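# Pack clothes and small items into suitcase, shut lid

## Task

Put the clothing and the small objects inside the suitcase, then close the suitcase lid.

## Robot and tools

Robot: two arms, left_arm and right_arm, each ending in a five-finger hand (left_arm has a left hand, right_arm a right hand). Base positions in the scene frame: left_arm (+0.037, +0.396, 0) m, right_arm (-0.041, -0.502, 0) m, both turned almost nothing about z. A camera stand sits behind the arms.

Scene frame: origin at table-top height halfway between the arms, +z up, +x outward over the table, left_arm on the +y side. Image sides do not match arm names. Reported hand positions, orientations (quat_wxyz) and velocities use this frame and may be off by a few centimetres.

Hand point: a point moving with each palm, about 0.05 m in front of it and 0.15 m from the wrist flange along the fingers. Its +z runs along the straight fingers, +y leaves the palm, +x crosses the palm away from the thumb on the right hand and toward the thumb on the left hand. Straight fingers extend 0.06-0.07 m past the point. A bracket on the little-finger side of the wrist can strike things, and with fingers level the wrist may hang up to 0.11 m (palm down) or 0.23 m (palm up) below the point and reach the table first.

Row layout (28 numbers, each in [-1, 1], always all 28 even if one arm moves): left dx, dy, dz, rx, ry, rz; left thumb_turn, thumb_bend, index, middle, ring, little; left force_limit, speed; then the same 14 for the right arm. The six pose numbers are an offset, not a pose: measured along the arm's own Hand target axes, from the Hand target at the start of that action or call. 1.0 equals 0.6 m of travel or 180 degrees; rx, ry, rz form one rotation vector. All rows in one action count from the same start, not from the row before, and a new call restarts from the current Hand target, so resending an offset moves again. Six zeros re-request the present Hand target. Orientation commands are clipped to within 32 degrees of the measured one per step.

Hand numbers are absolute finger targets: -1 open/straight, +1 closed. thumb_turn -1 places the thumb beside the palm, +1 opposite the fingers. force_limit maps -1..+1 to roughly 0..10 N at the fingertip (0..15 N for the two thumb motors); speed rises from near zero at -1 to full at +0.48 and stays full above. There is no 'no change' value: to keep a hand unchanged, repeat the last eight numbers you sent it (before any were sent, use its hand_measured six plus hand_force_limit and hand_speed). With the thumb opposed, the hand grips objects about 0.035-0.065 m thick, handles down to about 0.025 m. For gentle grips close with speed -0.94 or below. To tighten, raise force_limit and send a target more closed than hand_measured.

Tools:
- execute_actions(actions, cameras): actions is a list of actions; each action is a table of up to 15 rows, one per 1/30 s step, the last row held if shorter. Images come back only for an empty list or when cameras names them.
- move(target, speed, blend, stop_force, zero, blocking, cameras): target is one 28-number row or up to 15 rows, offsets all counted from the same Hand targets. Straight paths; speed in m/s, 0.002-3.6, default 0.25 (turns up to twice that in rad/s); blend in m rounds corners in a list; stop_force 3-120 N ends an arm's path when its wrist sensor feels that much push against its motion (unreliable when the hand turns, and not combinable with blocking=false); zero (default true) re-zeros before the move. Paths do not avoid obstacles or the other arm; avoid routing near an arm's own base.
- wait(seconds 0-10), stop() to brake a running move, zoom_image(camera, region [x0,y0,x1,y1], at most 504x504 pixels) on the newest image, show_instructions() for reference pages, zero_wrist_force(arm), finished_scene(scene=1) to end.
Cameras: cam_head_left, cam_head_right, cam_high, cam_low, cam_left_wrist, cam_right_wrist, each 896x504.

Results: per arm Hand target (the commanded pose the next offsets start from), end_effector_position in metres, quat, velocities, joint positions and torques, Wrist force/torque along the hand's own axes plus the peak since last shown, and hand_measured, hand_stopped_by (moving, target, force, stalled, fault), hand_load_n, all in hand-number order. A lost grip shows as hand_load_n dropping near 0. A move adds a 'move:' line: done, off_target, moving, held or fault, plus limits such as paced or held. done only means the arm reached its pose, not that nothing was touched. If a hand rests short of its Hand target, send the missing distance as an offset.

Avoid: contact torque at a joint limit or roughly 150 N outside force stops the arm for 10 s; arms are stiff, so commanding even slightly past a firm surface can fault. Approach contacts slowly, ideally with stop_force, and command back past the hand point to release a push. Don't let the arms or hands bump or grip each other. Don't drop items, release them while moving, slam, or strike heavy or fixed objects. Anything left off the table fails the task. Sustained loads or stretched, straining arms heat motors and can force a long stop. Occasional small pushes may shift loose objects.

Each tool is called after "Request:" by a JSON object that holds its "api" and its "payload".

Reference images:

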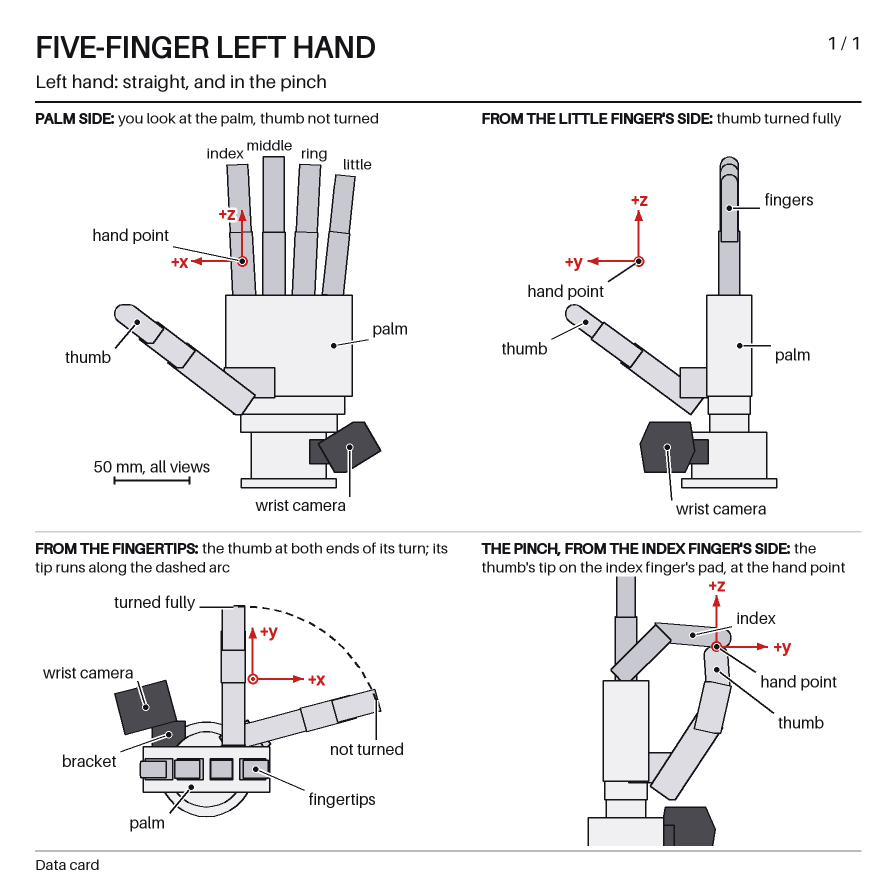

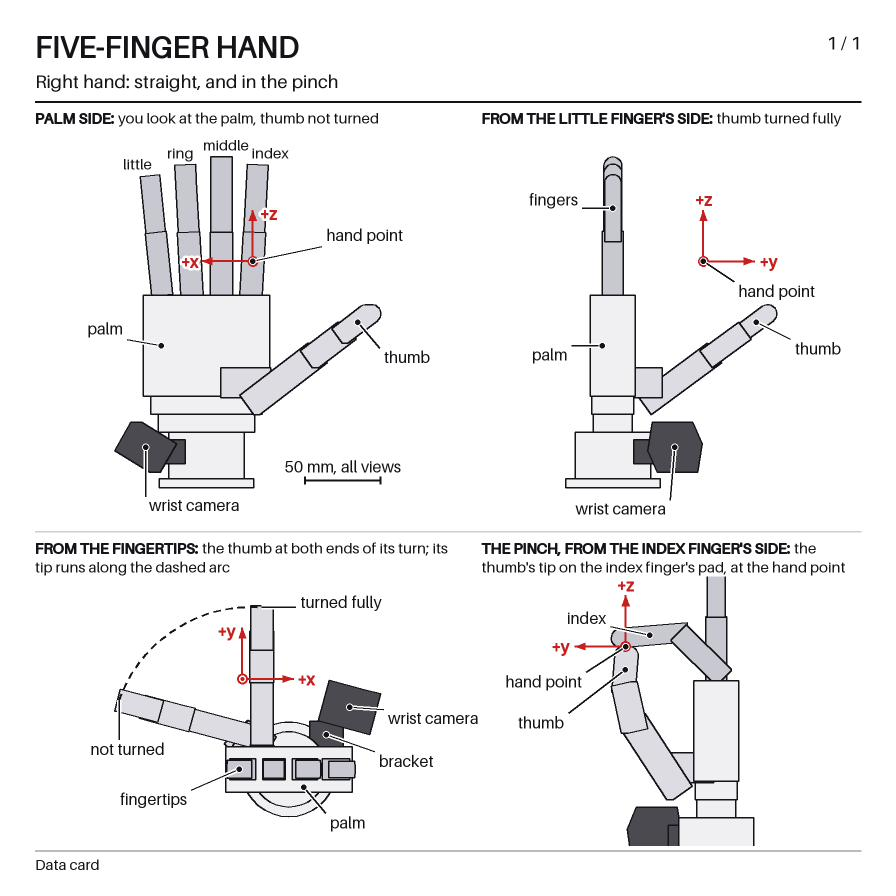

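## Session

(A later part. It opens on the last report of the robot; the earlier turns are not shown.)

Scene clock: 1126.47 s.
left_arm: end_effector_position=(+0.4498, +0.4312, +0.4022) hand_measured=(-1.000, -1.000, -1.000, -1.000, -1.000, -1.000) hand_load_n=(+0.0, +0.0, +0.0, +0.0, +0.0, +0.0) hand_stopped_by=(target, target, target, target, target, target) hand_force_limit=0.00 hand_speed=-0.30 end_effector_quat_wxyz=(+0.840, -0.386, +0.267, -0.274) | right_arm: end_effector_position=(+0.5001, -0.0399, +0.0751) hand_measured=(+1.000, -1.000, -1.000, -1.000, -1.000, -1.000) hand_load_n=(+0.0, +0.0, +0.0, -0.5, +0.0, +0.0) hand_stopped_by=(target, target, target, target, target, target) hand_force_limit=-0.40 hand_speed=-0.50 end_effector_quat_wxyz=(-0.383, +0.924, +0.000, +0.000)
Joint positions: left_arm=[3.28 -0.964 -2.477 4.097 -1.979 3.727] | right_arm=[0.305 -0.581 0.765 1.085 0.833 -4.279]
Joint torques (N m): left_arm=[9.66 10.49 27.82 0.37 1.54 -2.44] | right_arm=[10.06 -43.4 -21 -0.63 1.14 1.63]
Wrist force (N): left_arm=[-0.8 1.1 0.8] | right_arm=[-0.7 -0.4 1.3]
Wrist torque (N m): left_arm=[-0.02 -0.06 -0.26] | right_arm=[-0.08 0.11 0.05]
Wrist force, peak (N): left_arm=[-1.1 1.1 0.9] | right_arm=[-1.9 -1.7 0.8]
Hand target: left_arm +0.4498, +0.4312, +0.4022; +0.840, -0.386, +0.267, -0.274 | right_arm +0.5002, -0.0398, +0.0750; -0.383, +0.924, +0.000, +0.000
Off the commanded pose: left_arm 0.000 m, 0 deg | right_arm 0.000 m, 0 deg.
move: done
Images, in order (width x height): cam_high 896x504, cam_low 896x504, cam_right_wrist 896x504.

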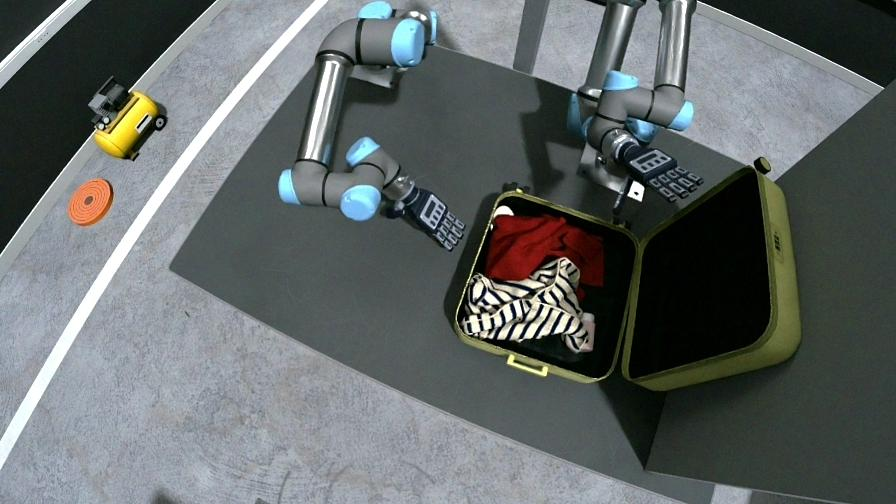

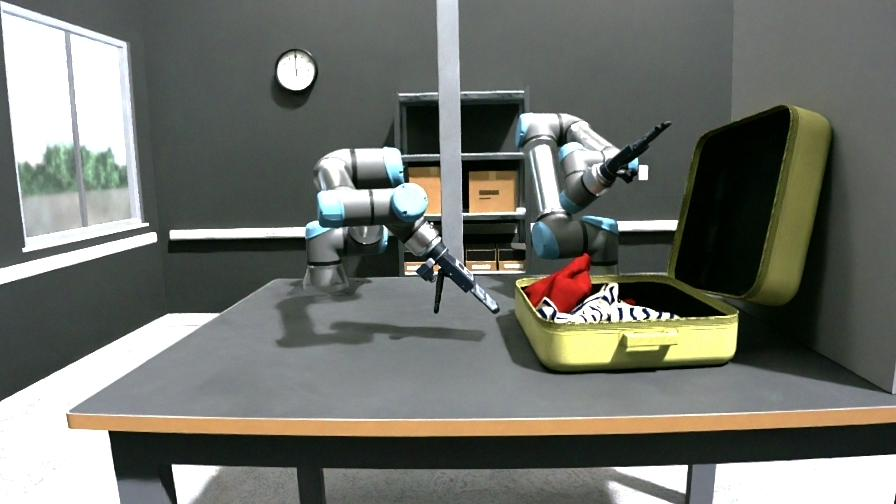

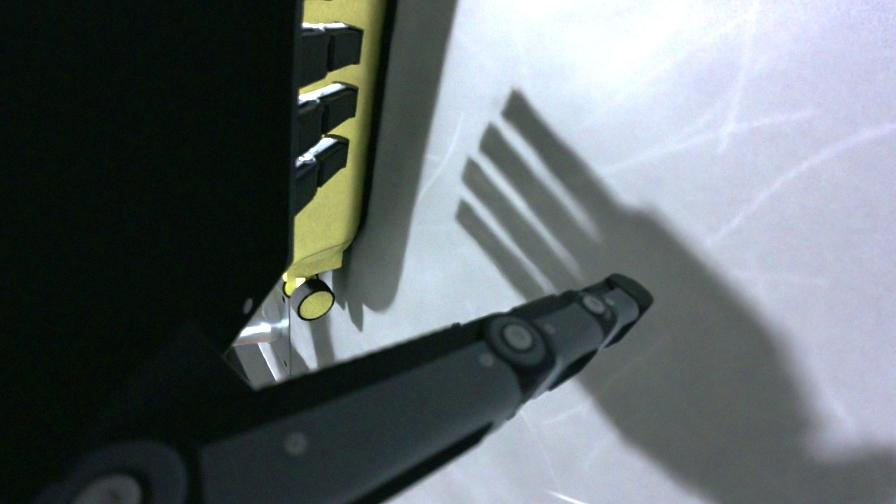

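Request:
{"api": "move", "payload": {"target": [0,0,0,0,0,0, -1,-1,-1,-1,-1,-1,0.0,-0.3, 0,-0.1,0.1,0,0,0, 1,-1,-1,-1,-1,-1,-0.4,-0.5], "speed": 0.04, "stop_force": 4, "cameras": ["cam_right_wrist", "cam_low"]}}

Scene clock: 1129.77 s.
left_arm: end_effector_position=(+0.4498, +0.4312, +0.4022) hand_measured=(-1.000, -1.000, -1.000, -1.000, -1.000, -1.000) hand_load_n=(+0.0, +0.0, +0.0, +0.0, +0.0, +0.0) hand_stopped_by=(target, target, target, target, target, target) hand_force_limit=0.00 hand_speed=-0.30 end_effector_quat_wxyz=(+0.840, -0.386, +0.267, -0.274) | right_arm: end_effector_position=(+0.5001, +0.0126, +0.0751) hand_measured=(+1.000, -1.000, -1.000, -1.000, -1.000, -1.000) hand_load_n=(+0.0, +0.0, +0.0, -0.5, +0.0, +0.0) hand_stopped_by=(target, target, target, target, target, target) hand_force_limit=-0.40 hand_speed=-0.50 end_effector_quat_wxyz=(-0.383, +0.924, +0.000, +0.000)
Joint positions: left_arm=[3.28 -0.964 -2.477 4.097 -1.979 3.727] | right_arm=[0.38 -0.486 0.566 1.126 0.857 -4.185]
Joint torques (N m): left_arm=[9.65 9.87 27.28 0.2 2.21 -2.29] | right_arm=[1.45 -45.39 -24.38 4.44 1.31 1.79]
Wrist force (N): left_arm=[-0.9 0.9 0.8] | right_arm=[-0.4 -0.4 1.6]
Wrist torque (N m): left_arm=[-0.06 -0.05 -0.25] | right_arm=[-0.12 0.02 -0.02]
Wrist force, peak (N): left_arm=[-0.9 1.3 0.7] | right_arm=[-0.5 7.7 -12.3]
Hand target: left_arm +0.4498, +0.4312, +0.4022; +0.840, -0.386, +0.267, -0.274 | right_arm +0.5001, +0.0126, +0.0750; -0.383, +0.924, +0.000, +0.000 (not the last commanded pose)
Off the commanded pose: left_arm 0.000 m, 0 deg | right_arm 0.032 m, 0 deg.
move: contact (right_arm)
Images, in order (width x height): cam_low 896x504, cam_right_wrist 896x504.

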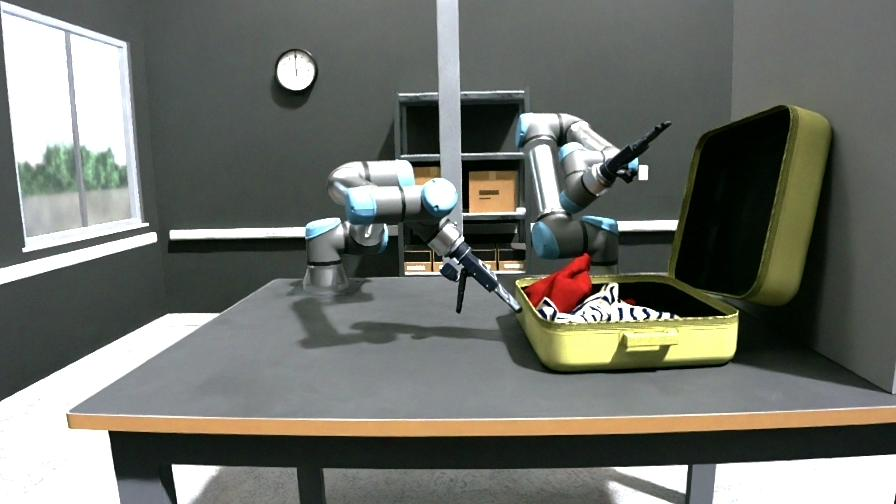

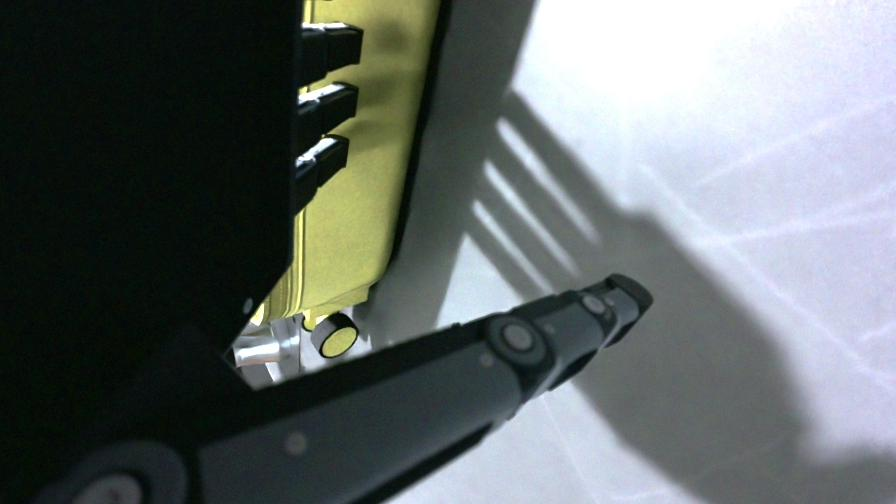

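Request:
{"api": "move", "payload": {"target": [0,0,0,0,0,0, -1,-1,-1,-1,-1,-1,0.0,-0.3, 0,-0.0654,0.0654,0,0,0, 1,-1,-1,-1,-1,-1,-0.4,-0.5], "speed": 0.05, "stop_force": 40, "cameras": ["cam_right_wrist", "cam_low", "cam_high", "cam_head_left"]}}

Scene clock: 1133.47 s.
left_arm: end_effector_position=(+0.4498, +0.4312, +0.4022) hand_measured=(-1.000, -1.000, -1.000, -1.000, -1.000, -1.000) hand_load_n=(-0.5, +0.0, +0.0, +0.0, +0.0, +0.0) hand_stopped_by=(target, target, target, target, target, target) hand_force_limit=0.00 hand_speed=-0.30 end_effector_quat_wxyz=(+0.840, -0.386, +0.267, -0.274) | right_arm: end_effector_position=(+0.5001, +0.0681, +0.0751) hand_measured=(+1.000, -1.000, -1.000, -0.998, -1.000, -1.000) hand_load_n=(+0.0, +0.0, +0.0, -10.0, +0.0, +0.0) hand_stopped_by=(target, target, target, target, target, target) hand_force_limit=-0.40 hand_speed=-0.50 end_effector_quat_wxyz=(-0.383, +0.924, +0.000, +0.000)
Joint positions: left_arm=[3.28 -0.964 -2.477 4.097 -1.979 3.727] | right_arm=[0.453 -0.271 0.119 1.301 0.885 -4.097]
Joint torques (N m): left_arm=[9.63 9.81 27.02 0.38 2.16 -2.24] | right_arm=[-9.46 -50.58 -26.41 2.06 -4.52 -1.97]
Wrist force (N): left_arm=[-0.8 1.0 0.6] | right_arm=[-4.4 7.9 -2.9]
Wrist torque (N m): left_arm=[-0.03 -0.07 -0.25] | right_arm=[-0.16 -0.10 -0.13]
Wrist force, peak (N): left_arm=[-1.1 1.3 0.6] | right_arm=[1.3 12.6 -18.3]
Hand target: left_arm +0.4498, +0.4312, +0.4022; +0.840, -0.386, +0.267, -0.274 | right_arm +0.5001, +0.0681, +0.0751; -0.383, +0.924, +0.000, +0.000
Off the commanded pose: left_arm 0.000 m, 0 deg | right_arm 0.000 m, 0 deg.
move: done
Images, in order (width x height): cam_head_left 896x504, cam_high 896x504, cam_low 896x504, cam_right_wrist 896x504.

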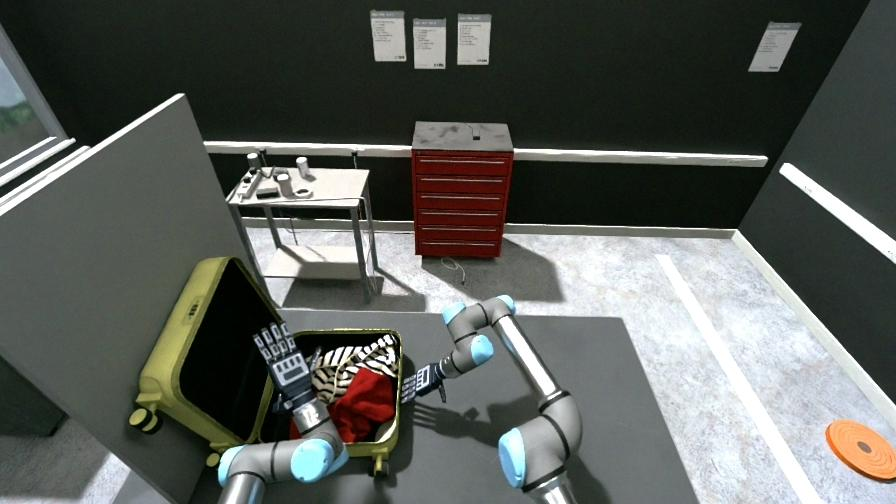

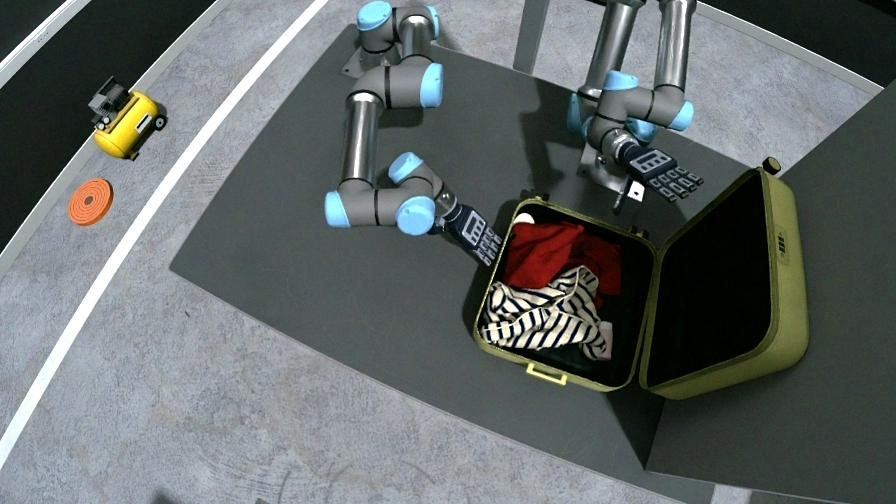

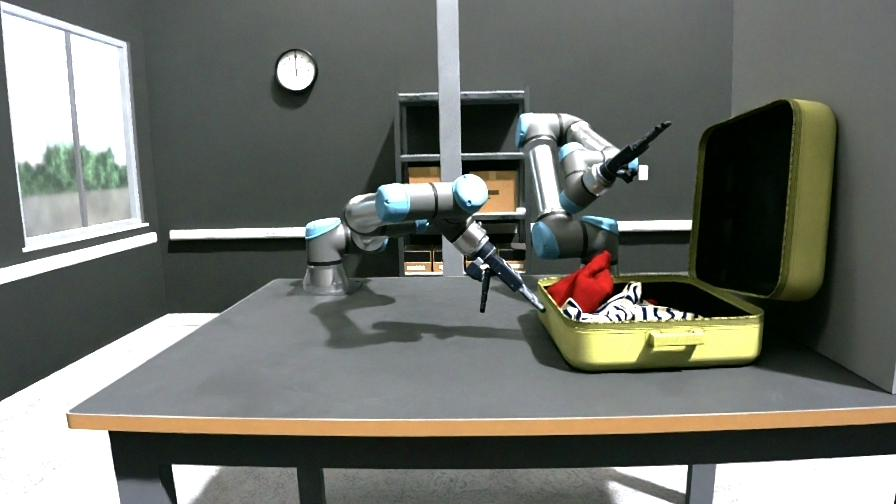

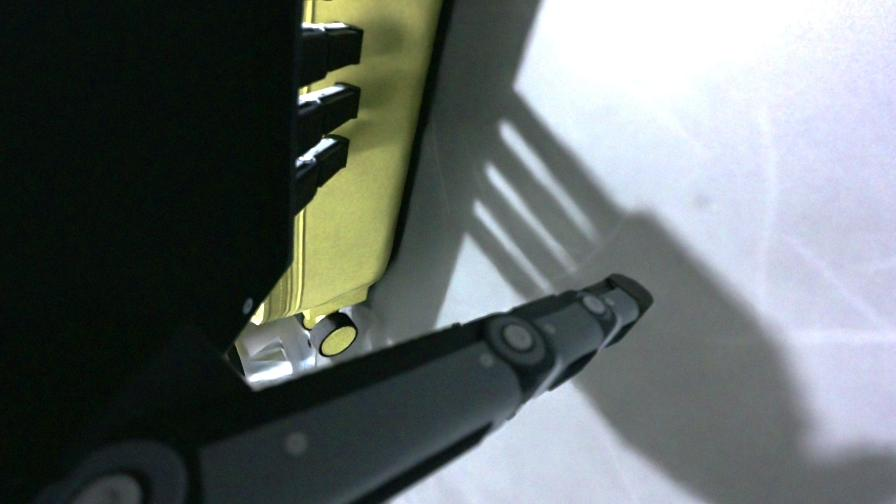

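Request:
{"api": "move", "payload": {"target": [0,0,0,0,0,0, -1,-1,-1,-1,-1,-1,0.0,-0.3, 0,-0.053,0.053,0,0,0, 1,-1,-1,-1,-1,-1,-0.4,-0.5], "speed": 0.05, "stop_force": 40, "cameras": ["cam_right_wrist", "cam_low", "cam_high", "cam_head_left"]}}

Scene clock: 1142.30 s.
left_arm: end_effector_position=(+0.4498, +0.4312, +0.4022) hand_measured=(-1.000, -1.000, -1.000, -1.000, -1.000, -1.000) hand_load_n=(-0.5, +0.0, +0.0, +0.0, -0.5, +0.0) hand_stopped_by=(target, target, target, target, target, target) hand_force_limit=0.00 hand_speed=-0.30 end_effector_quat_wxyz=(+0.840, -0.386, +0.267, -0.274) | right_arm: end_effector_position=(+0.4991, +0.1123, +0.0749) hand_measured=(+1.000, -1.000, -1.000, -0.998, -1.000, -1.000) hand_load_n=(+0.0, +0.0, +0.0, -17.0, +0.0, +0.0) hand_stopped_by=(target, target, target, target, target, target) hand_force_limit=-0.40 hand_speed=-0.50 end_effector_quat_wxyz=(-0.407, +0.913, -0.008, +0.031)
Joint positions: left_arm=[3.28 -0.964 -2.477 4.097 -1.979 3.727] | right_arm=[0.504 -0.237 0.035 1.21 0.908 -3.981]
Joint torques (N m): left_arm=[8.55 10.33 26.37 0.49 2.18 -2.04] | right_arm=[-8.3 -52.3 -25.02 0.68 -4.58 -1.64]
Wrist force (N): left_arm=[-0.7 1.1 0.7] | right_arm=[-5.3 11.6 -6.8]
Wrist torque (N m): left_arm=[-0.01 -0.08 -0.25] | right_arm=[-0.23 -0.12 -0.11]
Wrist force, peak (N): left_arm=[-1.0 1.3 0.7] | right_arm=[-5.3 15.0 -12.8]
Hand target: left_arm +0.4498, +0.4312, +0.4022; +0.840, -0.386, +0.267, -0.274 | right_arm +0.5000, +0.1130, +0.0752; -0.383, +0.924, +0.000, +0.000
Off the commanded pose: left_arm 0.000 m, 0 deg | right_arm 0.001 m, 5 deg.
elbow stopped short (right arm): the move would have taken joint 3 (elbow) straighter than the controller allows.
move: off_target (right_arm)
Images, in order (width x height): cam_head_left 896x504, cam_high 896x504, cam_low 896x504, cam_right_wrist 896x504.

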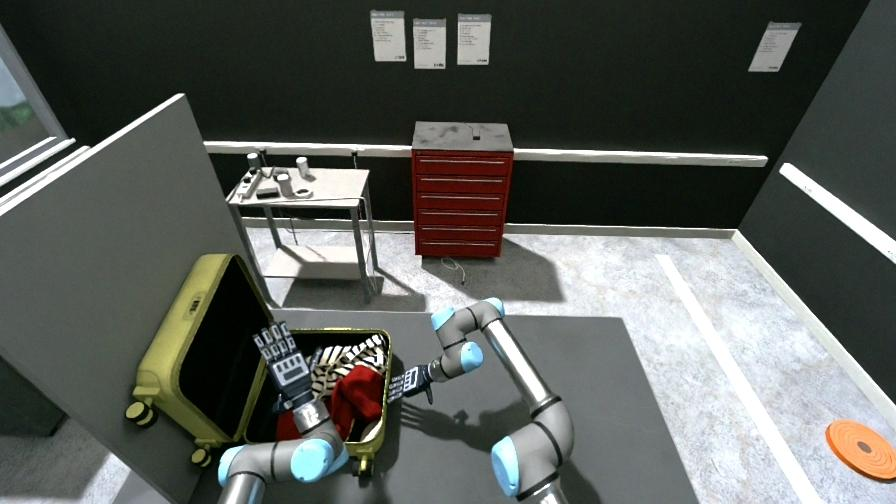

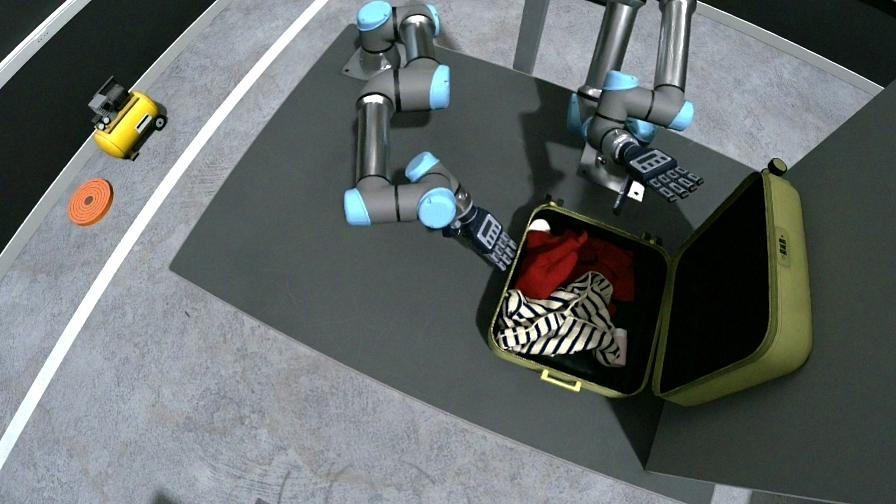

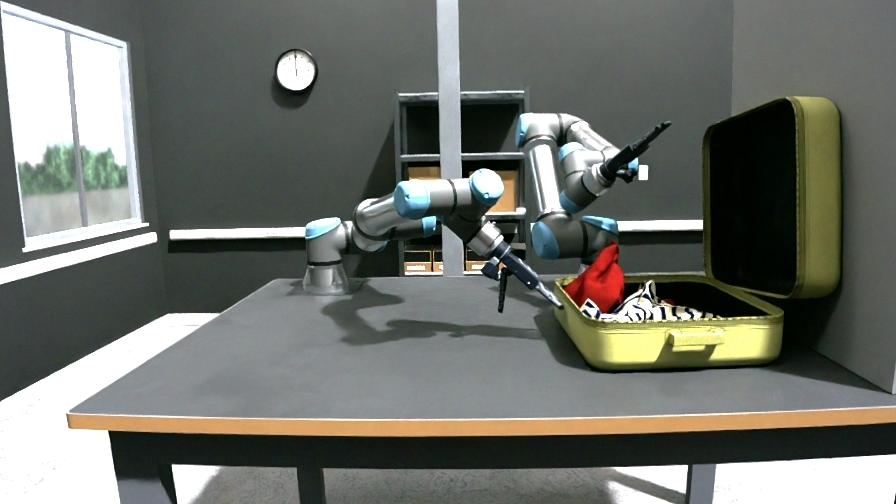

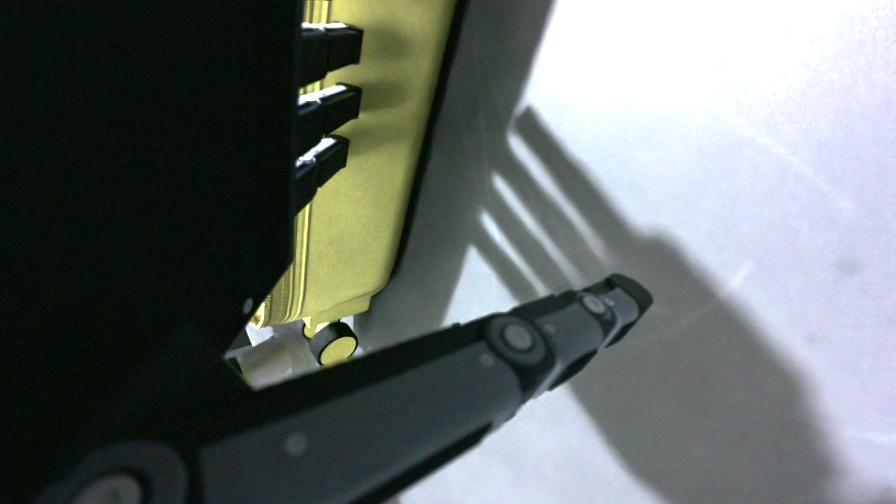

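Request:
{"api": "move", "payload": {"target": [-0.0238,0.1638,0.2155,-0.1082,-0.0389,-0.1006, -1,-1,-1,-1,-1,-1,0.0,-0.3, 0,0.0071,-0.0071,0,0,0, 1,-1,-1,-1,-1,-1,-0.4,-0.5], "speed": 0.15, "cameras": ["cam_left_wrist", "cam_low"]}}

Scene clock: 1149.80 s.
left_arm: end_effector_position=(+0.5500, +0.5599, +0.3999) hand_measured=(-1.000, -1.000, -1.000, -1.000, -1.000, -1.000) hand_load_n=(-0.5, +0.0, +0.0, +0.0, +0.0, +0.0) hand_stopped_by=(target, target, target, target, target, target) hand_force_limit=0.00 hand_speed=-0.30 end_effector_quat_wxyz=(+0.724, -0.574, +0.194, -0.330) | right_arm: end_effector_position=(+0.4991, +0.1063, +0.0749) hand_measured=(+1.000, -1.000, -1.000, -1.000, -1.000, -1.000) hand_load_n=(+0.5, +0.0, +0.0, +0.0, +0.0, +0.0) hand_stopped_by=(target, target, target, target, target, target) hand_force_limit=-0.40 hand_speed=-0.50 end_effector_quat_wxyz=(-0.403, +0.915, -0.007, +0.026)
Joint positions: left_arm=[3.579 -1.259 -2.096 3.641 -1.926 3.142] | right_arm=[0.498 -0.237 0.035 1.23 0.905 -3.997]
Joint torques (N m): left_arm=[-8.17 13.19 25.96 2.35 -1.92 -1.16] | right_arm=[-6.41 -49.83 -16.08 1.8 -2.57 -0.48]
Wrist force (N): left_arm=[-0.3 -0.1 -0.1] | right_arm=[-0.7 -0.6 1.4]
Wrist torque (N m): left_arm=[-0.08 -0.21 -0.18] | right_arm=[-0.11 0.11 0.03]
Wrist force, peak (N): left_arm=[-1.0 1.3 0.7] | right_arm=[-5.5 13.0 -6.1]
Hand target: left_arm +0.5500, +0.5598, +0.3999; +0.724, -0.574, +0.194, -0.330 | right_arm +0.5000, +0.1070, +0.0752; -0.383, +0.924, +0.000, +0.000
Off the commanded pose: left_arm 0.000 m, 0 deg | right_arm 0.001 m, 4 deg.
elbow stopped short (right arm): the move would have taken joint 3 (elbow) straighter than the controller allows.
move: off_target (right_arm)
Images, in order (width x height): cam_low 896x504, cam_left_wrist 896x504.

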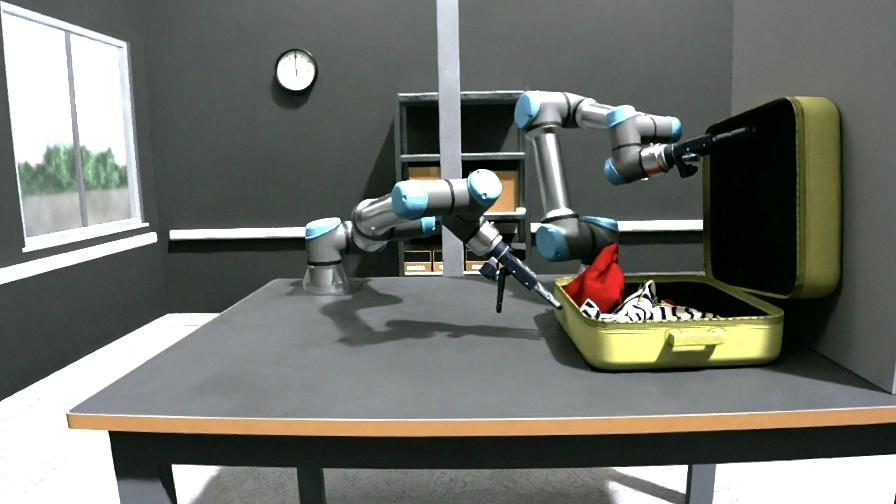

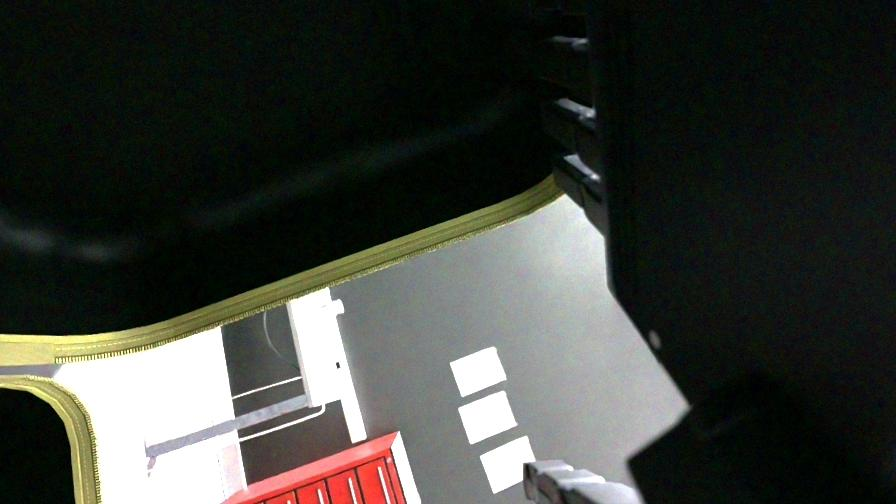

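Request:
{"api": "move", "payload": {"target": [-0.0748,-0.0025,0.0813,0,0,0, -1,-1,-1,-1,-1,-1,0.0,-0.3, 0,0,0,0,0,0, 1,-1,-1,-1,-1,-1,-0.4,-0.5], "speed": 0.05, "stop_force": 6, "cameras": ["cam_left_wrist", "cam_low"]}}

Scene clock: 1153.63 s.
left_arm: end_effector_position=(+0.5500, +0.6254, +0.4099) hand_measured=(-1.000, -1.000, -1.000, -1.000, -1.000, -1.000) hand_load_n=(+0.0, +0.0, -0.5, +0.0, +0.0, +0.0) hand_stopped_by=(target, target, target, target, target, target) hand_force_limit=0.00 hand_speed=-0.30 end_effector_quat_wxyz=(+0.724, -0.574, +0.194, -0.330) | right_arm: end_effector_position=(+0.4991, +0.1063, +0.0749) hand_measured=(+1.000, -1.000, -1.000, -1.000, -1.000, -1.000) hand_load_n=(+0.0, +0.0, +0.0, +0.0, +0.0, +0.0) hand_stopped_by=(target, target, target, target, target, target) hand_force_limit=-0.40 hand_speed=-0.50 end_effector_quat_wxyz=(-0.403, +0.915, -0.007, +0.026)
Joint positions: left_arm=[3.775 -1.279 -2.056 3.606 -1.737 3.086] | right_arm=[0.498 -0.237 0.035 1.23 0.905 -3.997]
Joint torques (N m): left_arm=[-11.47 23.67 15.09 4.99 1.32 2.61] | right_arm=[8.46 -53.73 -15.66 -0.89 1.31 1.51]
Wrist force (N): left_arm=[0.0 0.0 0.3] | right_arm=[-0.8 -0.7 1.3]
Wrist torque (N m): left_arm=[-0.08 -0.25 -0.19] | right_arm=[-0.12 0.13 0.03]
Wrist force, peak (N): left_arm=[-0.4 0.0 0.5] | right_arm=[-0.6 -0.7 1.6]
Hand target: left_arm +0.5501, +0.6254, +0.4099; +0.724, -0.574, +0.194, -0.330 | right_arm +0.5000, +0.1070, +0.0752; -0.383, +0.924, +0.000, +0.000
Off the commanded pose: left_arm 0.000 m, 0 deg | right_arm 0.001 m, 4 deg.
elbow stopped short (right arm): the move would have taken joint 3 (elbow) straighter than the controller allows.
move: off_target (right_arm)
Images, in order (width x height): cam_low 896x504, cam_left_wrist 896x504.

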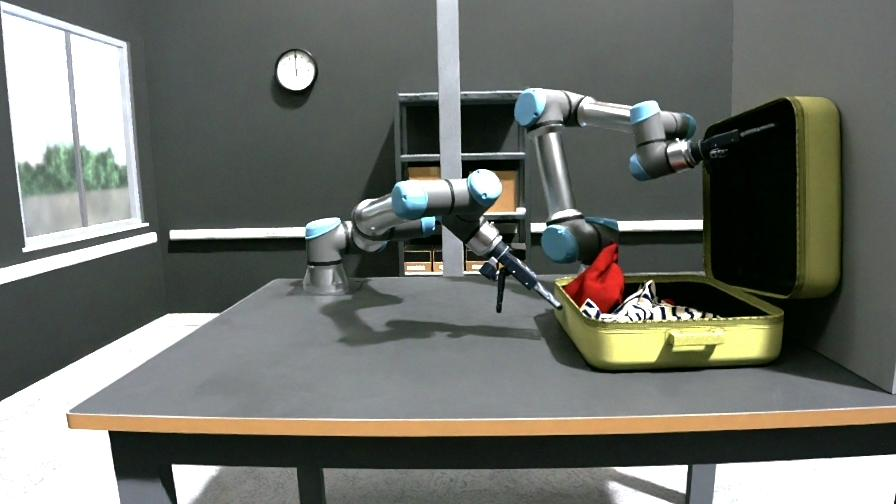

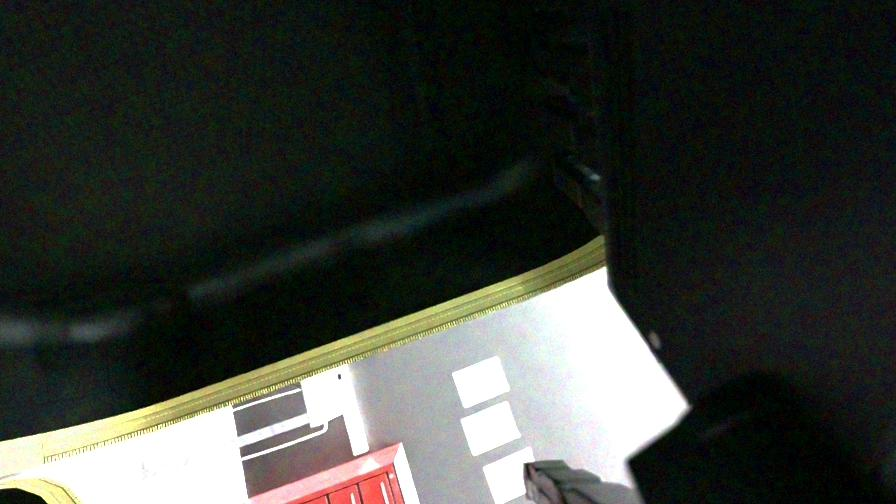

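Request:
{"api": "move", "payload": {"target": [-0.0226,-0.004,0.0232,0,0,0, -1,-1,-1,-1,-1,-1,0.0,-0.3, 0,0,0,0,0,0, 1,-1,-1,-1,-1,-1,-0.4,-0.5], "speed": 0.03, "stop_force": 4, "cameras": ["cam_high"]}}

Scene clock: 1156.00 s.
left_arm: end_effector_position=(+0.5495, +0.6349, +0.4123) hand_measured=(-1.000, -1.000, -1.000, -1.000, -1.000, -1.000) hand_load_n=(+0.0, +0.0, +0.0, -0.5, +0.0, +0.0) hand_stopped_by=(target, target, target, target, target, target) hand_force_limit=0.00 hand_speed=-0.30 end_effector_quat_wxyz=(+0.724, -0.574, +0.194, -0.330) | right_arm: end_effector_position=(+0.4991, +0.1063, +0.0749) hand_measured=(+1.000, -1.000, -1.000, -1.000, -1.000, -1.000) hand_load_n=(+0.0, +0.0, +0.0, +0.0, +0.0, +0.0) hand_stopped_by=(target, target, target, target, target, target) hand_force_limit=-0.40 hand_speed=-0.50 end_effector_quat_wxyz=(-0.403, +0.915, -0.007, +0.026)
Joint positions: left_arm=[3.802 -1.282 -2.047 3.6 -1.711 3.078] | right_arm=[0.498 -0.237 0.035 1.23 0.905 -3.997]
Joint torques (N m): left_arm=[12.09 23.5 18.83 4.92 1.5 2.57] | right_arm=[9.29 -55.65 -15.01 -0.86 1.34 1.53]
Wrist force (N): left_arm=[-0.1 0.3 0.0] | right_arm=[-0.7 -0.7 1.3]
Wrist torque (N m): left_arm=[-0.04 -0.21 -0.21] | right_arm=[-0.12 0.12 0.04]
Wrist force, peak (N): left_arm=[7.5 2.1 -7.1] | right_arm=[-0.7 -0.8 1.5]
Hand target: left_arm +0.5495, +0.6349, +0.4123; +0.724, -0.574, +0.194, -0.330 (not the last commanded pose) | right_arm +0.5000, +0.1070, +0.0752; -0.383, +0.924, +0.000, +0.000
Off the commanded pose: left_arm 0.010 m, 0 deg | right_arm 0.001 m, 4 deg.
elbow stopped short (right arm): the move would have taken joint 3 (elbow) straighter than the controller allows.
move: contact (left_arm), off_target (right_arm)
Images, in order (width x height): cam_high 896x504.

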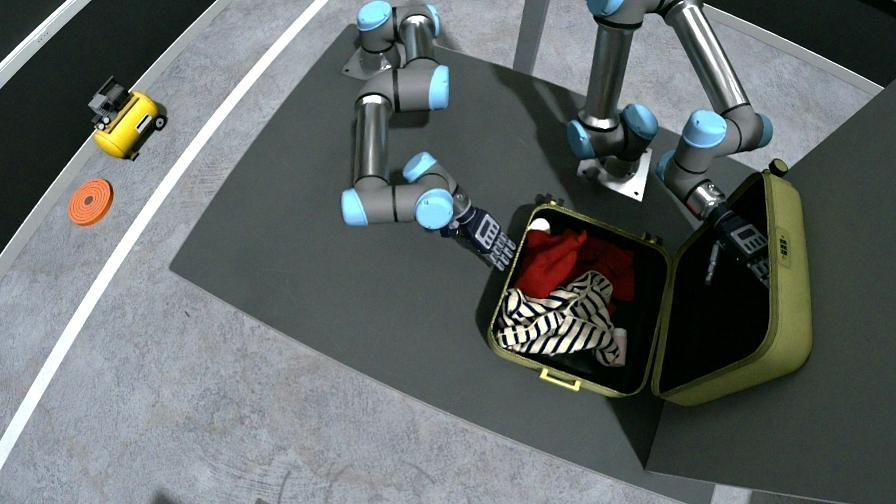

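Request:
{"api": "move", "payload": {"target": [[0.007,-0.0012,-0.007,0,0,0, -1,-1,-1,-1,-1,-1,0.0,-0.3, 0,0,0,0,0,0, 1,-1,-1,-1,-1,-1,-0.4,-0.5],[0.0119,-0.0491,0.0063,0,0,0, -1,-1,-1,-1,-1,-1,0.0,-0.3, 0,0,0,0,0,0, 1,-1,-1,-1,-1,-1,-0.4,-0.5]], "speed": 0.02, "stop_force": 6}}

Scene clock: 1161.13 s.
left_arm: end_effector_position=(+0.5496, +0.6289, +0.4390) hand_measured=(-1.000, -1.000, -1.000, -1.000, -1.000, -1.000) hand_load_n=(+0.0, +0.0, +0.0, +0.0, +0.0, -4.0) hand_stopped_by=(target, target, target, target, target, target) hand_force_limit=0.00 hand_speed=-0.30 end_effector_quat_wxyz=(+0.724, -0.574, +0.194, -0.330) | right_arm: end_effector_position=(+0.4991, +0.1063, +0.0749) hand_measured=(+1.000, -1.000, -1.000, -1.000, -1.000, -1.000) hand_load_n=(+0.0, +0.5, +0.0, +0.0, +0.0, +0.0) hand_stopped_by=(target, target, target, target, target, target) hand_force_limit=-0.40 hand_speed=-0.50 end_effector_quat_wxyz=(-0.403, +0.915, -0.007, +0.026)
Joint positions: left_arm=[3.786 -1.268 -1.988 3.527 -1.726 3.083] | right_arm=[0.498 -0.237 0.035 1.23 0.905 -3.997]
Joint torques (N m): left_arm=[13.13 0.43 28.55 0.95 -0.36 -2.28] | right_arm=[8.37 -60.46 -14.3 -0.96 1.28 1.2]
Wrist force (N): left_arm=[3.2 3.5 -3.1] | right_arm=[-0.7 -0.5 1.3]
Wrist torque (N m): left_arm=[0.05 -0.35 -0.28] | right_arm=[-0.08 0.11 0.05]
Wrist force, peak (N): left_arm=[3.1 7.4 -5.8] | right_arm=[-0.7 -0.9 1.5]
Hand target: left_arm +0.5496, +0.6289, +0.4390; +0.724, -0.574, +0.194, -0.330 (not the last commanded pose) | right_arm +0.5000, +0.1070, +0.0752; -0.383, +0.924, +0.000, +0.000
Off the commanded pose: left_arm 0.003 m, 0 deg | right_arm 0.001 m, 4 deg.
elbow stopped short (right arm): the move would have taken joint 3 (elbow) straighter than the controller allows.
move: contact (left_arm), off_target (right_arm); path passed 1 of 2 targets

Request:
{"api": "move", "payload": {"target": [[0.0127,0.0103,-0.0175,0,0,0, -1,-1,-1,-1,-1,-1,0.0,-0.3, 0,0,0,0,0,0, 1,-1,-1,-1,-1,-1,-0.4,-0.5],[0.0173,-0.0345,-0.0052,0,0,0, -1,-1,-1,-1,-1,-1,0.0,-0.3, 0,0,0,0,0,0, 1,-1,-1,-1,-1,-1,-0.4,-0.5]], "speed": 0.02, "stop_force": 6}}

Scene clock: 1165.80 s.
left_arm: end_effector_position=(+0.5496, +0.6170, +0.4428) hand_measured=(-1.000, -1.000, -1.000, -0.998, -1.000, -1.000) hand_load_n=(+0.0, +0.0, +0.0, -6.0, -0.5, +0.0) hand_stopped_by=(target, target, target, target, target, target) hand_force_limit=0.00 hand_speed=-0.30 end_effector_quat_wxyz=(+0.724, -0.575, +0.194, -0.330) | right_arm: end_effector_position=(+0.4991, +0.1063, +0.0749) hand_measured=(+1.000, -1.000, -1.000, -1.000, -1.000, -1.000) hand_load_n=(+0.0, +0.0, +0.0, +0.0, +0.0, +0.0) hand_stopped_by=(target, target, target, target, target, target) hand_force_limit=-0.40 hand_speed=-0.50 end_effector_quat_wxyz=(-0.403, +0.915, -0.007, +0.026)
Joint positions: left_arm=[3.753 -1.26 -1.983 3.516 -1.758 3.092] | right_arm=[0.498 -0.237 0.035 1.23 0.905 -3.997]
Joint torques (N m): left_arm=[10.79 2.82 30.24 1.41 1.54 0.36] | right_arm=[8.25 -62.89 -14.23 -0.9 1.32 1.04]
Wrist force (N): left_arm=[0.5 6.7 -0.8] | right_arm=[-0.5 -0.9 1.4]
Wrist torque (N m): left_arm=[-0.26 -0.25 -0.41] | right_arm=[-0.15 0.10 0.04]
Wrist force, peak (N): left_arm=[-0.2 14.4 -6.7] | right_arm=[-0.6 -1.0 1.6]
Hand target: left_arm +0.5496, +0.6170, +0.4428; +0.724, -0.575, +0.194, -0.330 (not the last commanded pose) | right_arm +0.5000, +0.1070, +0.0752; -0.383, +0.924, +0.000, +0.000
Off the commanded pose: left_arm 0.016 m, 0 deg | right_arm 0.001 m, 4 deg.
elbow stopped short (right arm): the move would have taken joint 3 (elbow) straighter than the controller allows.
move: contact (left_arm), off_target (right_arm); path passed 1 of 2 targets

Request:
{"api": "move", "payload": {"target": [[0.0002,-0.0024,0.0007,0,0,0, -1,-1,-1,-1,-1,-1,0.0,-0.3, 0,0,0,0,0,0, 1,-1,-1,-1,-1,-1,-0.4,-0.5],[0.0269,-0.0104,-0.0249,0.01573,0.00565,0.01463, -1,-1,-1,-1,-1,-1,0.0,-0.3, 0,0,0,0,0,0, 1,-1,-1,-1,-1,-1,-0.4,-0.5]], "speed": 0.03, "cameras": ["cam_low", "cam_high"]}}

Scene clock: 1170.20 s.
left_arm: end_effector_position=(+0.5495, +0.5943, +0.4466) hand_measured=(-1.000, -1.000, -1.000, -0.998, -1.000, -1.000) hand_load_n=(+0.0, +0.0, -5.5, -11.5, -5.0, +0.0) hand_stopped_by=(target, target, target, target, target, target) hand_force_limit=0.00 hand_speed=-0.30 end_effector_quat_wxyz=(+0.743, -0.549, +0.205, -0.323) end_effector_velocity=(+0.000, +0.001, -0.001) end_effector_angular_velocity=(-0.006, +0.001, +0.000) | right_arm: end_effector_position=(+0.4991, +0.1063, +0.0749) hand_measured=(+1.000, -1.000, -1.000, -1.000, -1.000, -1.000) hand_load_n=(+0.0, +0.0, +0.0, +0.0, +0.0, +0.0) hand_stopped_by=(target, target, target, target, target, target) hand_force_limit=-0.40 hand_speed=-0.50 end_effector_quat_wxyz=(-0.403, +0.915, -0.007, +0.026)
Joint positions: left_arm=[3.69 -1.239 -2.021 3.588 -1.801 3.167] | right_arm=[0.498 -0.237 0.035 1.23 0.905 -3.997]
Joint velocities: left_arm=[0.002 -0.002 0.002 -0.005 0 -0.005] | right_arm=[within noise]
Joint torques (N m): left_arm=[12.3 19.78 43.99 5.09 2.5 -2.83] | right_arm=[8.42 -63.36 -14.07 -0.85 1.19 0.93]
Wrist force (N): left_arm=[-1.1 23.8 -6.2] | right_arm=[-0.6 -0.7 1.2]
Wrist torque (N m): left_arm=[-0.42 -0.45 -0.82] | right_arm=[-0.11 0.11 0.04]
Wrist force, peak (N): left_arm=[-1.3 24.5 -6.2] | right_arm=[-0.5 -0.5 1.7]
Hand target: left_arm +0.5496, +0.5944, +0.4464; +0.743, -0.549, +0.205, -0.323 | right_arm +0.5000, +0.1070, +0.0752; -0.383, +0.924, +0.000, +0.000
Off the commanded pose: left_arm 0.000 m, 0 deg | right_arm 0.001 m, 4 deg.
elbow stopped short (right arm): the move would have taken joint 3 (elbow) straighter than the controller allows.
move: off_target (right_arm)
Images, in order (width x height): cam_high 896x504, cam_low 896x504.

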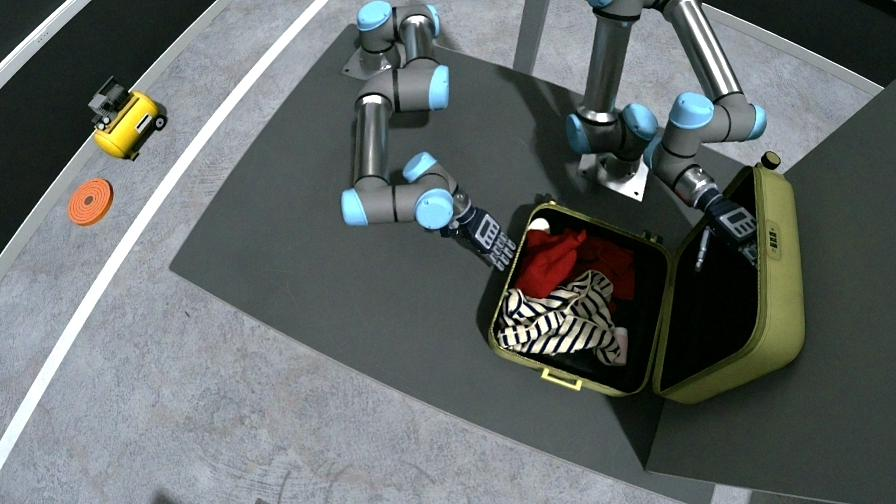

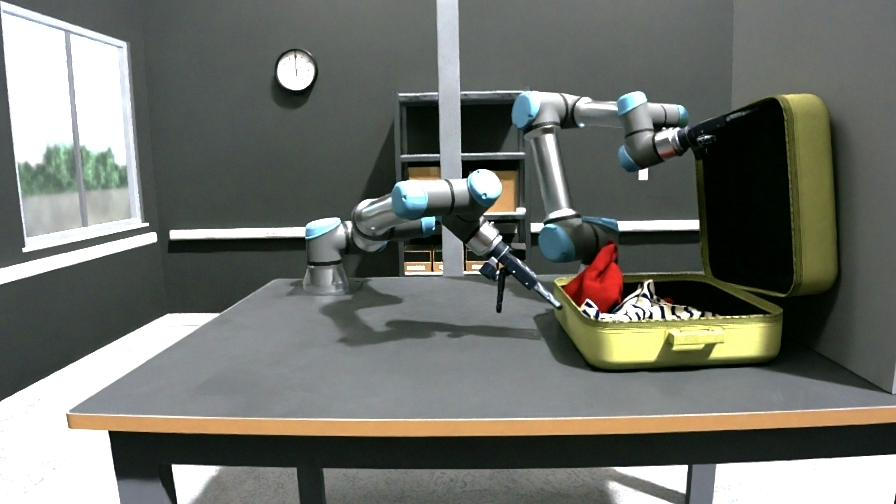

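Request:
{"api": "move", "payload": {"target": [0,0.0023,-0.0009,0,0,0, -1,-1,-1,-1,-1,-1,0.0,-0.3, 0,0,0,0,0,0, 1,-1,-1,-1,-1,-1,-0.4,-0.5], "speed": 0.02}}

Scene clock: 1171.93 s.
left_arm: end_effector_position=(+0.5495, +0.5943, +0.4449) hand_measured=(-1.000, -1.000, -1.000, -0.998, -1.000, -1.000) hand_load_n=(+0.0, +0.0, -5.5, -11.5, -5.0, +0.0) hand_stopped_by=(target, target, target, target, target, target) hand_force_limit=0.00 hand_speed=-0.30 end_effector_quat_wxyz=(+0.743, -0.549, +0.205, -0.323) | right_arm: end_effector_position=(+0.4991, +0.1063, +0.0749) hand_measured=(+1.000, -1.000, -1.000, -1.000, -1.000, -1.000) hand_load_n=(+0.0, +0.0, +0.0, +0.0, +0.0, +0.0) hand_stopped_by=(target, target, target, target, target, target) hand_force_limit=-0.40 hand_speed=-0.50 end_effector_quat_wxyz=(-0.403, +0.915, -0.007, +0.026)
Joint positions: left_arm=[3.69 -1.24 -2.024 3.591 -1.801 3.167] | right_arm=[0.498 -0.237 0.035 1.23 0.905 -3.997]
Joint torques (N m): left_arm=[-11.78 12.39 34.76 12 -1.56 1.09] | right_arm=[8.19 -62.98 -13.15 -0.87 1.2 0.81]
Wrist force (N): left_arm=[-1.2 23.9 -6.1] | right_arm=[-0.6 -0.6 1.3]
Wrist torque (N m): left_arm=[-0.43 -0.46 -0.79] | right_arm=[-0.11 0.10 0.05]
Wrist force, peak (N): left_arm=[-1.4 24.7 -6.4] | right_arm=[-0.7 -0.8 1.4]
Hand target: left_arm +0.5496, +0.5943, +0.4450; +0.743, -0.549, +0.205, -0.323 | right_arm +0.5000, +0.1070, +0.0752; -0.383, +0.924, +0.000, +0.000
Off the commanded pose: left_arm 0.000 m, 0 deg | right_arm 0.001 m, 4 deg.
elbow stopped short (right arm): the move would have taken joint 3 (elbow) straighter than the controller allows.
move: off_target (right_arm)

Request:
{"api": "move", "payload": {"target": [0,0,0,0,0,0, -1,-1,-1,-1,-1,-1,0.0,-0.3, 0,0,0,0,0,0, 1,-1,-1,-1,-1,-1,-0.4,-0.5], "speed": 0.02, "cameras": ["cam_low"]}}

Request:
{"api": "move", "payload": {"target": [0,0.0031,-0.0012,0,0,0, -1,-1,-1,-1,-1,-1,0.0,-0.3, 0,0,0,0,0,0, 1,-1,-1,-1,-1,-1,-0.4,-0.5], "speed": 0.02}}

Scene clock: 1173.53 s.
left_arm: end_effector_position=(+0.5496, +0.5943, +0.4450) hand_measured=(-1.000, -1.000, -1.000, -0.998, -1.000, -1.000) hand_load_n=(+0.0, +0.0, -5.5, -11.5, -4.5, +0.0) hand_stopped_by=(target, target, target, target, target, target) hand_force_limit=0.00 hand_speed=-0.30 end_effector_quat_wxyz=(+0.743, -0.549, +0.205, -0.323) | right_arm: end_effector_position=(+0.4991, +0.1063, +0.0749) hand_measured=(+1.000, -1.000, -1.000, -1.000, -1.000, -1.000) hand_load_n=(+0.0, +0.0, +0.0, +0.0, +0.0, +0.0) hand_stopped_by=(target, target, target, target, target, target) hand_force_limit=-0.40 hand_speed=-0.50 end_effector_quat_wxyz=(-0.403, +0.915, -0.007, +0.026)
Joint positions: left_arm=[3.69 -1.24 -2.024 3.591 -1.801 3.167] | right_arm=[0.498 -0.237 0.035 1.23 0.905 -3.997]
Joint torques (N m): left_arm=[-11.13 16.64 40.41 5.41 -1.5 2.57] | right_arm=[8.11 -62.64 -13.54 -0.85 1.22 0.64]
Wrist force (N): left_arm=[-1.5 23.2 -5.6] | right_arm=[-0.7 -0.7 1.3]
Wrist torque (N m): left_arm=[-0.40 -0.44 -0.82] | right_arm=[-0.11 0.12 0.04]
Wrist force, peak (N): left_arm=[-1.3 24.4 -6.4] | right_arm=[-0.7 -0.8 1.5]
Hand target: left_arm +0.5496, +0.5943, +0.4450; +0.743, -0.549, +0.205, -0.323 | right_arm +0.5000, +0.1070, +0.0752; -0.383, +0.924, +0.000, +0.000
Off the commanded pose: left_arm 0.000 m, 0 deg | right_arm 0.001 m, 4 deg.
elbow stopped short (right arm): the move would have taken joint 3 (elbow) straighter than the controller allows.
move: off_target (right_arm)
Images, in order (width x height): cam_low 896x504.

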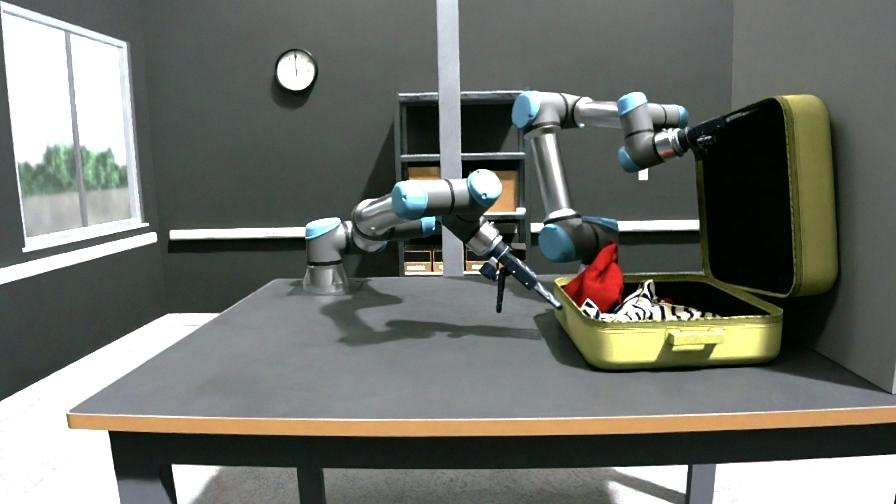

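Scene clock: 1174.23 s.
left_arm: end_effector_position=(+0.5496, +0.5941, +0.4430) hand_measured=(-1.000, -1.000, -1.000, -0.998, -1.000, -1.000) hand_load_n=(-0.5, +0.0, -3.5, -9.5, -2.5, +0.0) hand_stopped_by=(target, target, target, target, target, target) hand_force_limit=0.00 hand_speed=-0.30 end_effector_quat_wxyz=(+0.743, -0.549, +0.205, -0.323) | right_arm: end_effector_position=(+0.4991, +0.1063, +0.0749) hand_measured=(+1.000, -1.000, -1.000, -1.000, -1.000, -1.000) hand_load_n=(+0.0, +0.0, +0.0, +0.0, +0.0, +0.0) hand_stopped_by=(target, target, target, target, target, target) hand_force_limit=-0.40 hand_speed=-0.50 end_effector_quat_wxyz=(-0.403, +0.915, -0.007, +0.026)
Joint positions: left_arm=[3.69 -1.24 -2.029 3.597 -1.801 3.167] | right_arm=[0.498 -0.237 0.035 1.23 0.905 -3.997]
Joint torques (N m): left_arm=[-10.04 7.28 28.91 7.96 -1.85 2.56] | right_arm=[8.28 -62.97 -13.97 -0.92 1.21 0.67]
Wrist force (N): left_arm=[-0.2 15.2 -1.5] | right_arm=[-0.7 -0.8 1.3]
Wrist torque (N m): left_arm=[-0.47 -0.26 -0.56] | right_arm=[-0.12 0.11 0.04]
Wrist force, peak (N): left_arm=[-1.3 24.2 -6.1] | right_arm=[-0.7 -0.5 1.6]
Hand target: left_arm +0.5496, +0.5941, +0.4430; +0.743, -0.549, +0.205, -0.323 | right_arm +0.5000, +0.1070, +0.0752; -0.383, +0.924, +0.000, +0.000
Off the commanded pose: left_arm 0.000 m, 0 deg | right_arm 0.001 m, 4 deg.
elbow stopped short (right arm): the move would have taken joint 3 (elbow) straighter than the controller allows.
move: off_target (right_arm)


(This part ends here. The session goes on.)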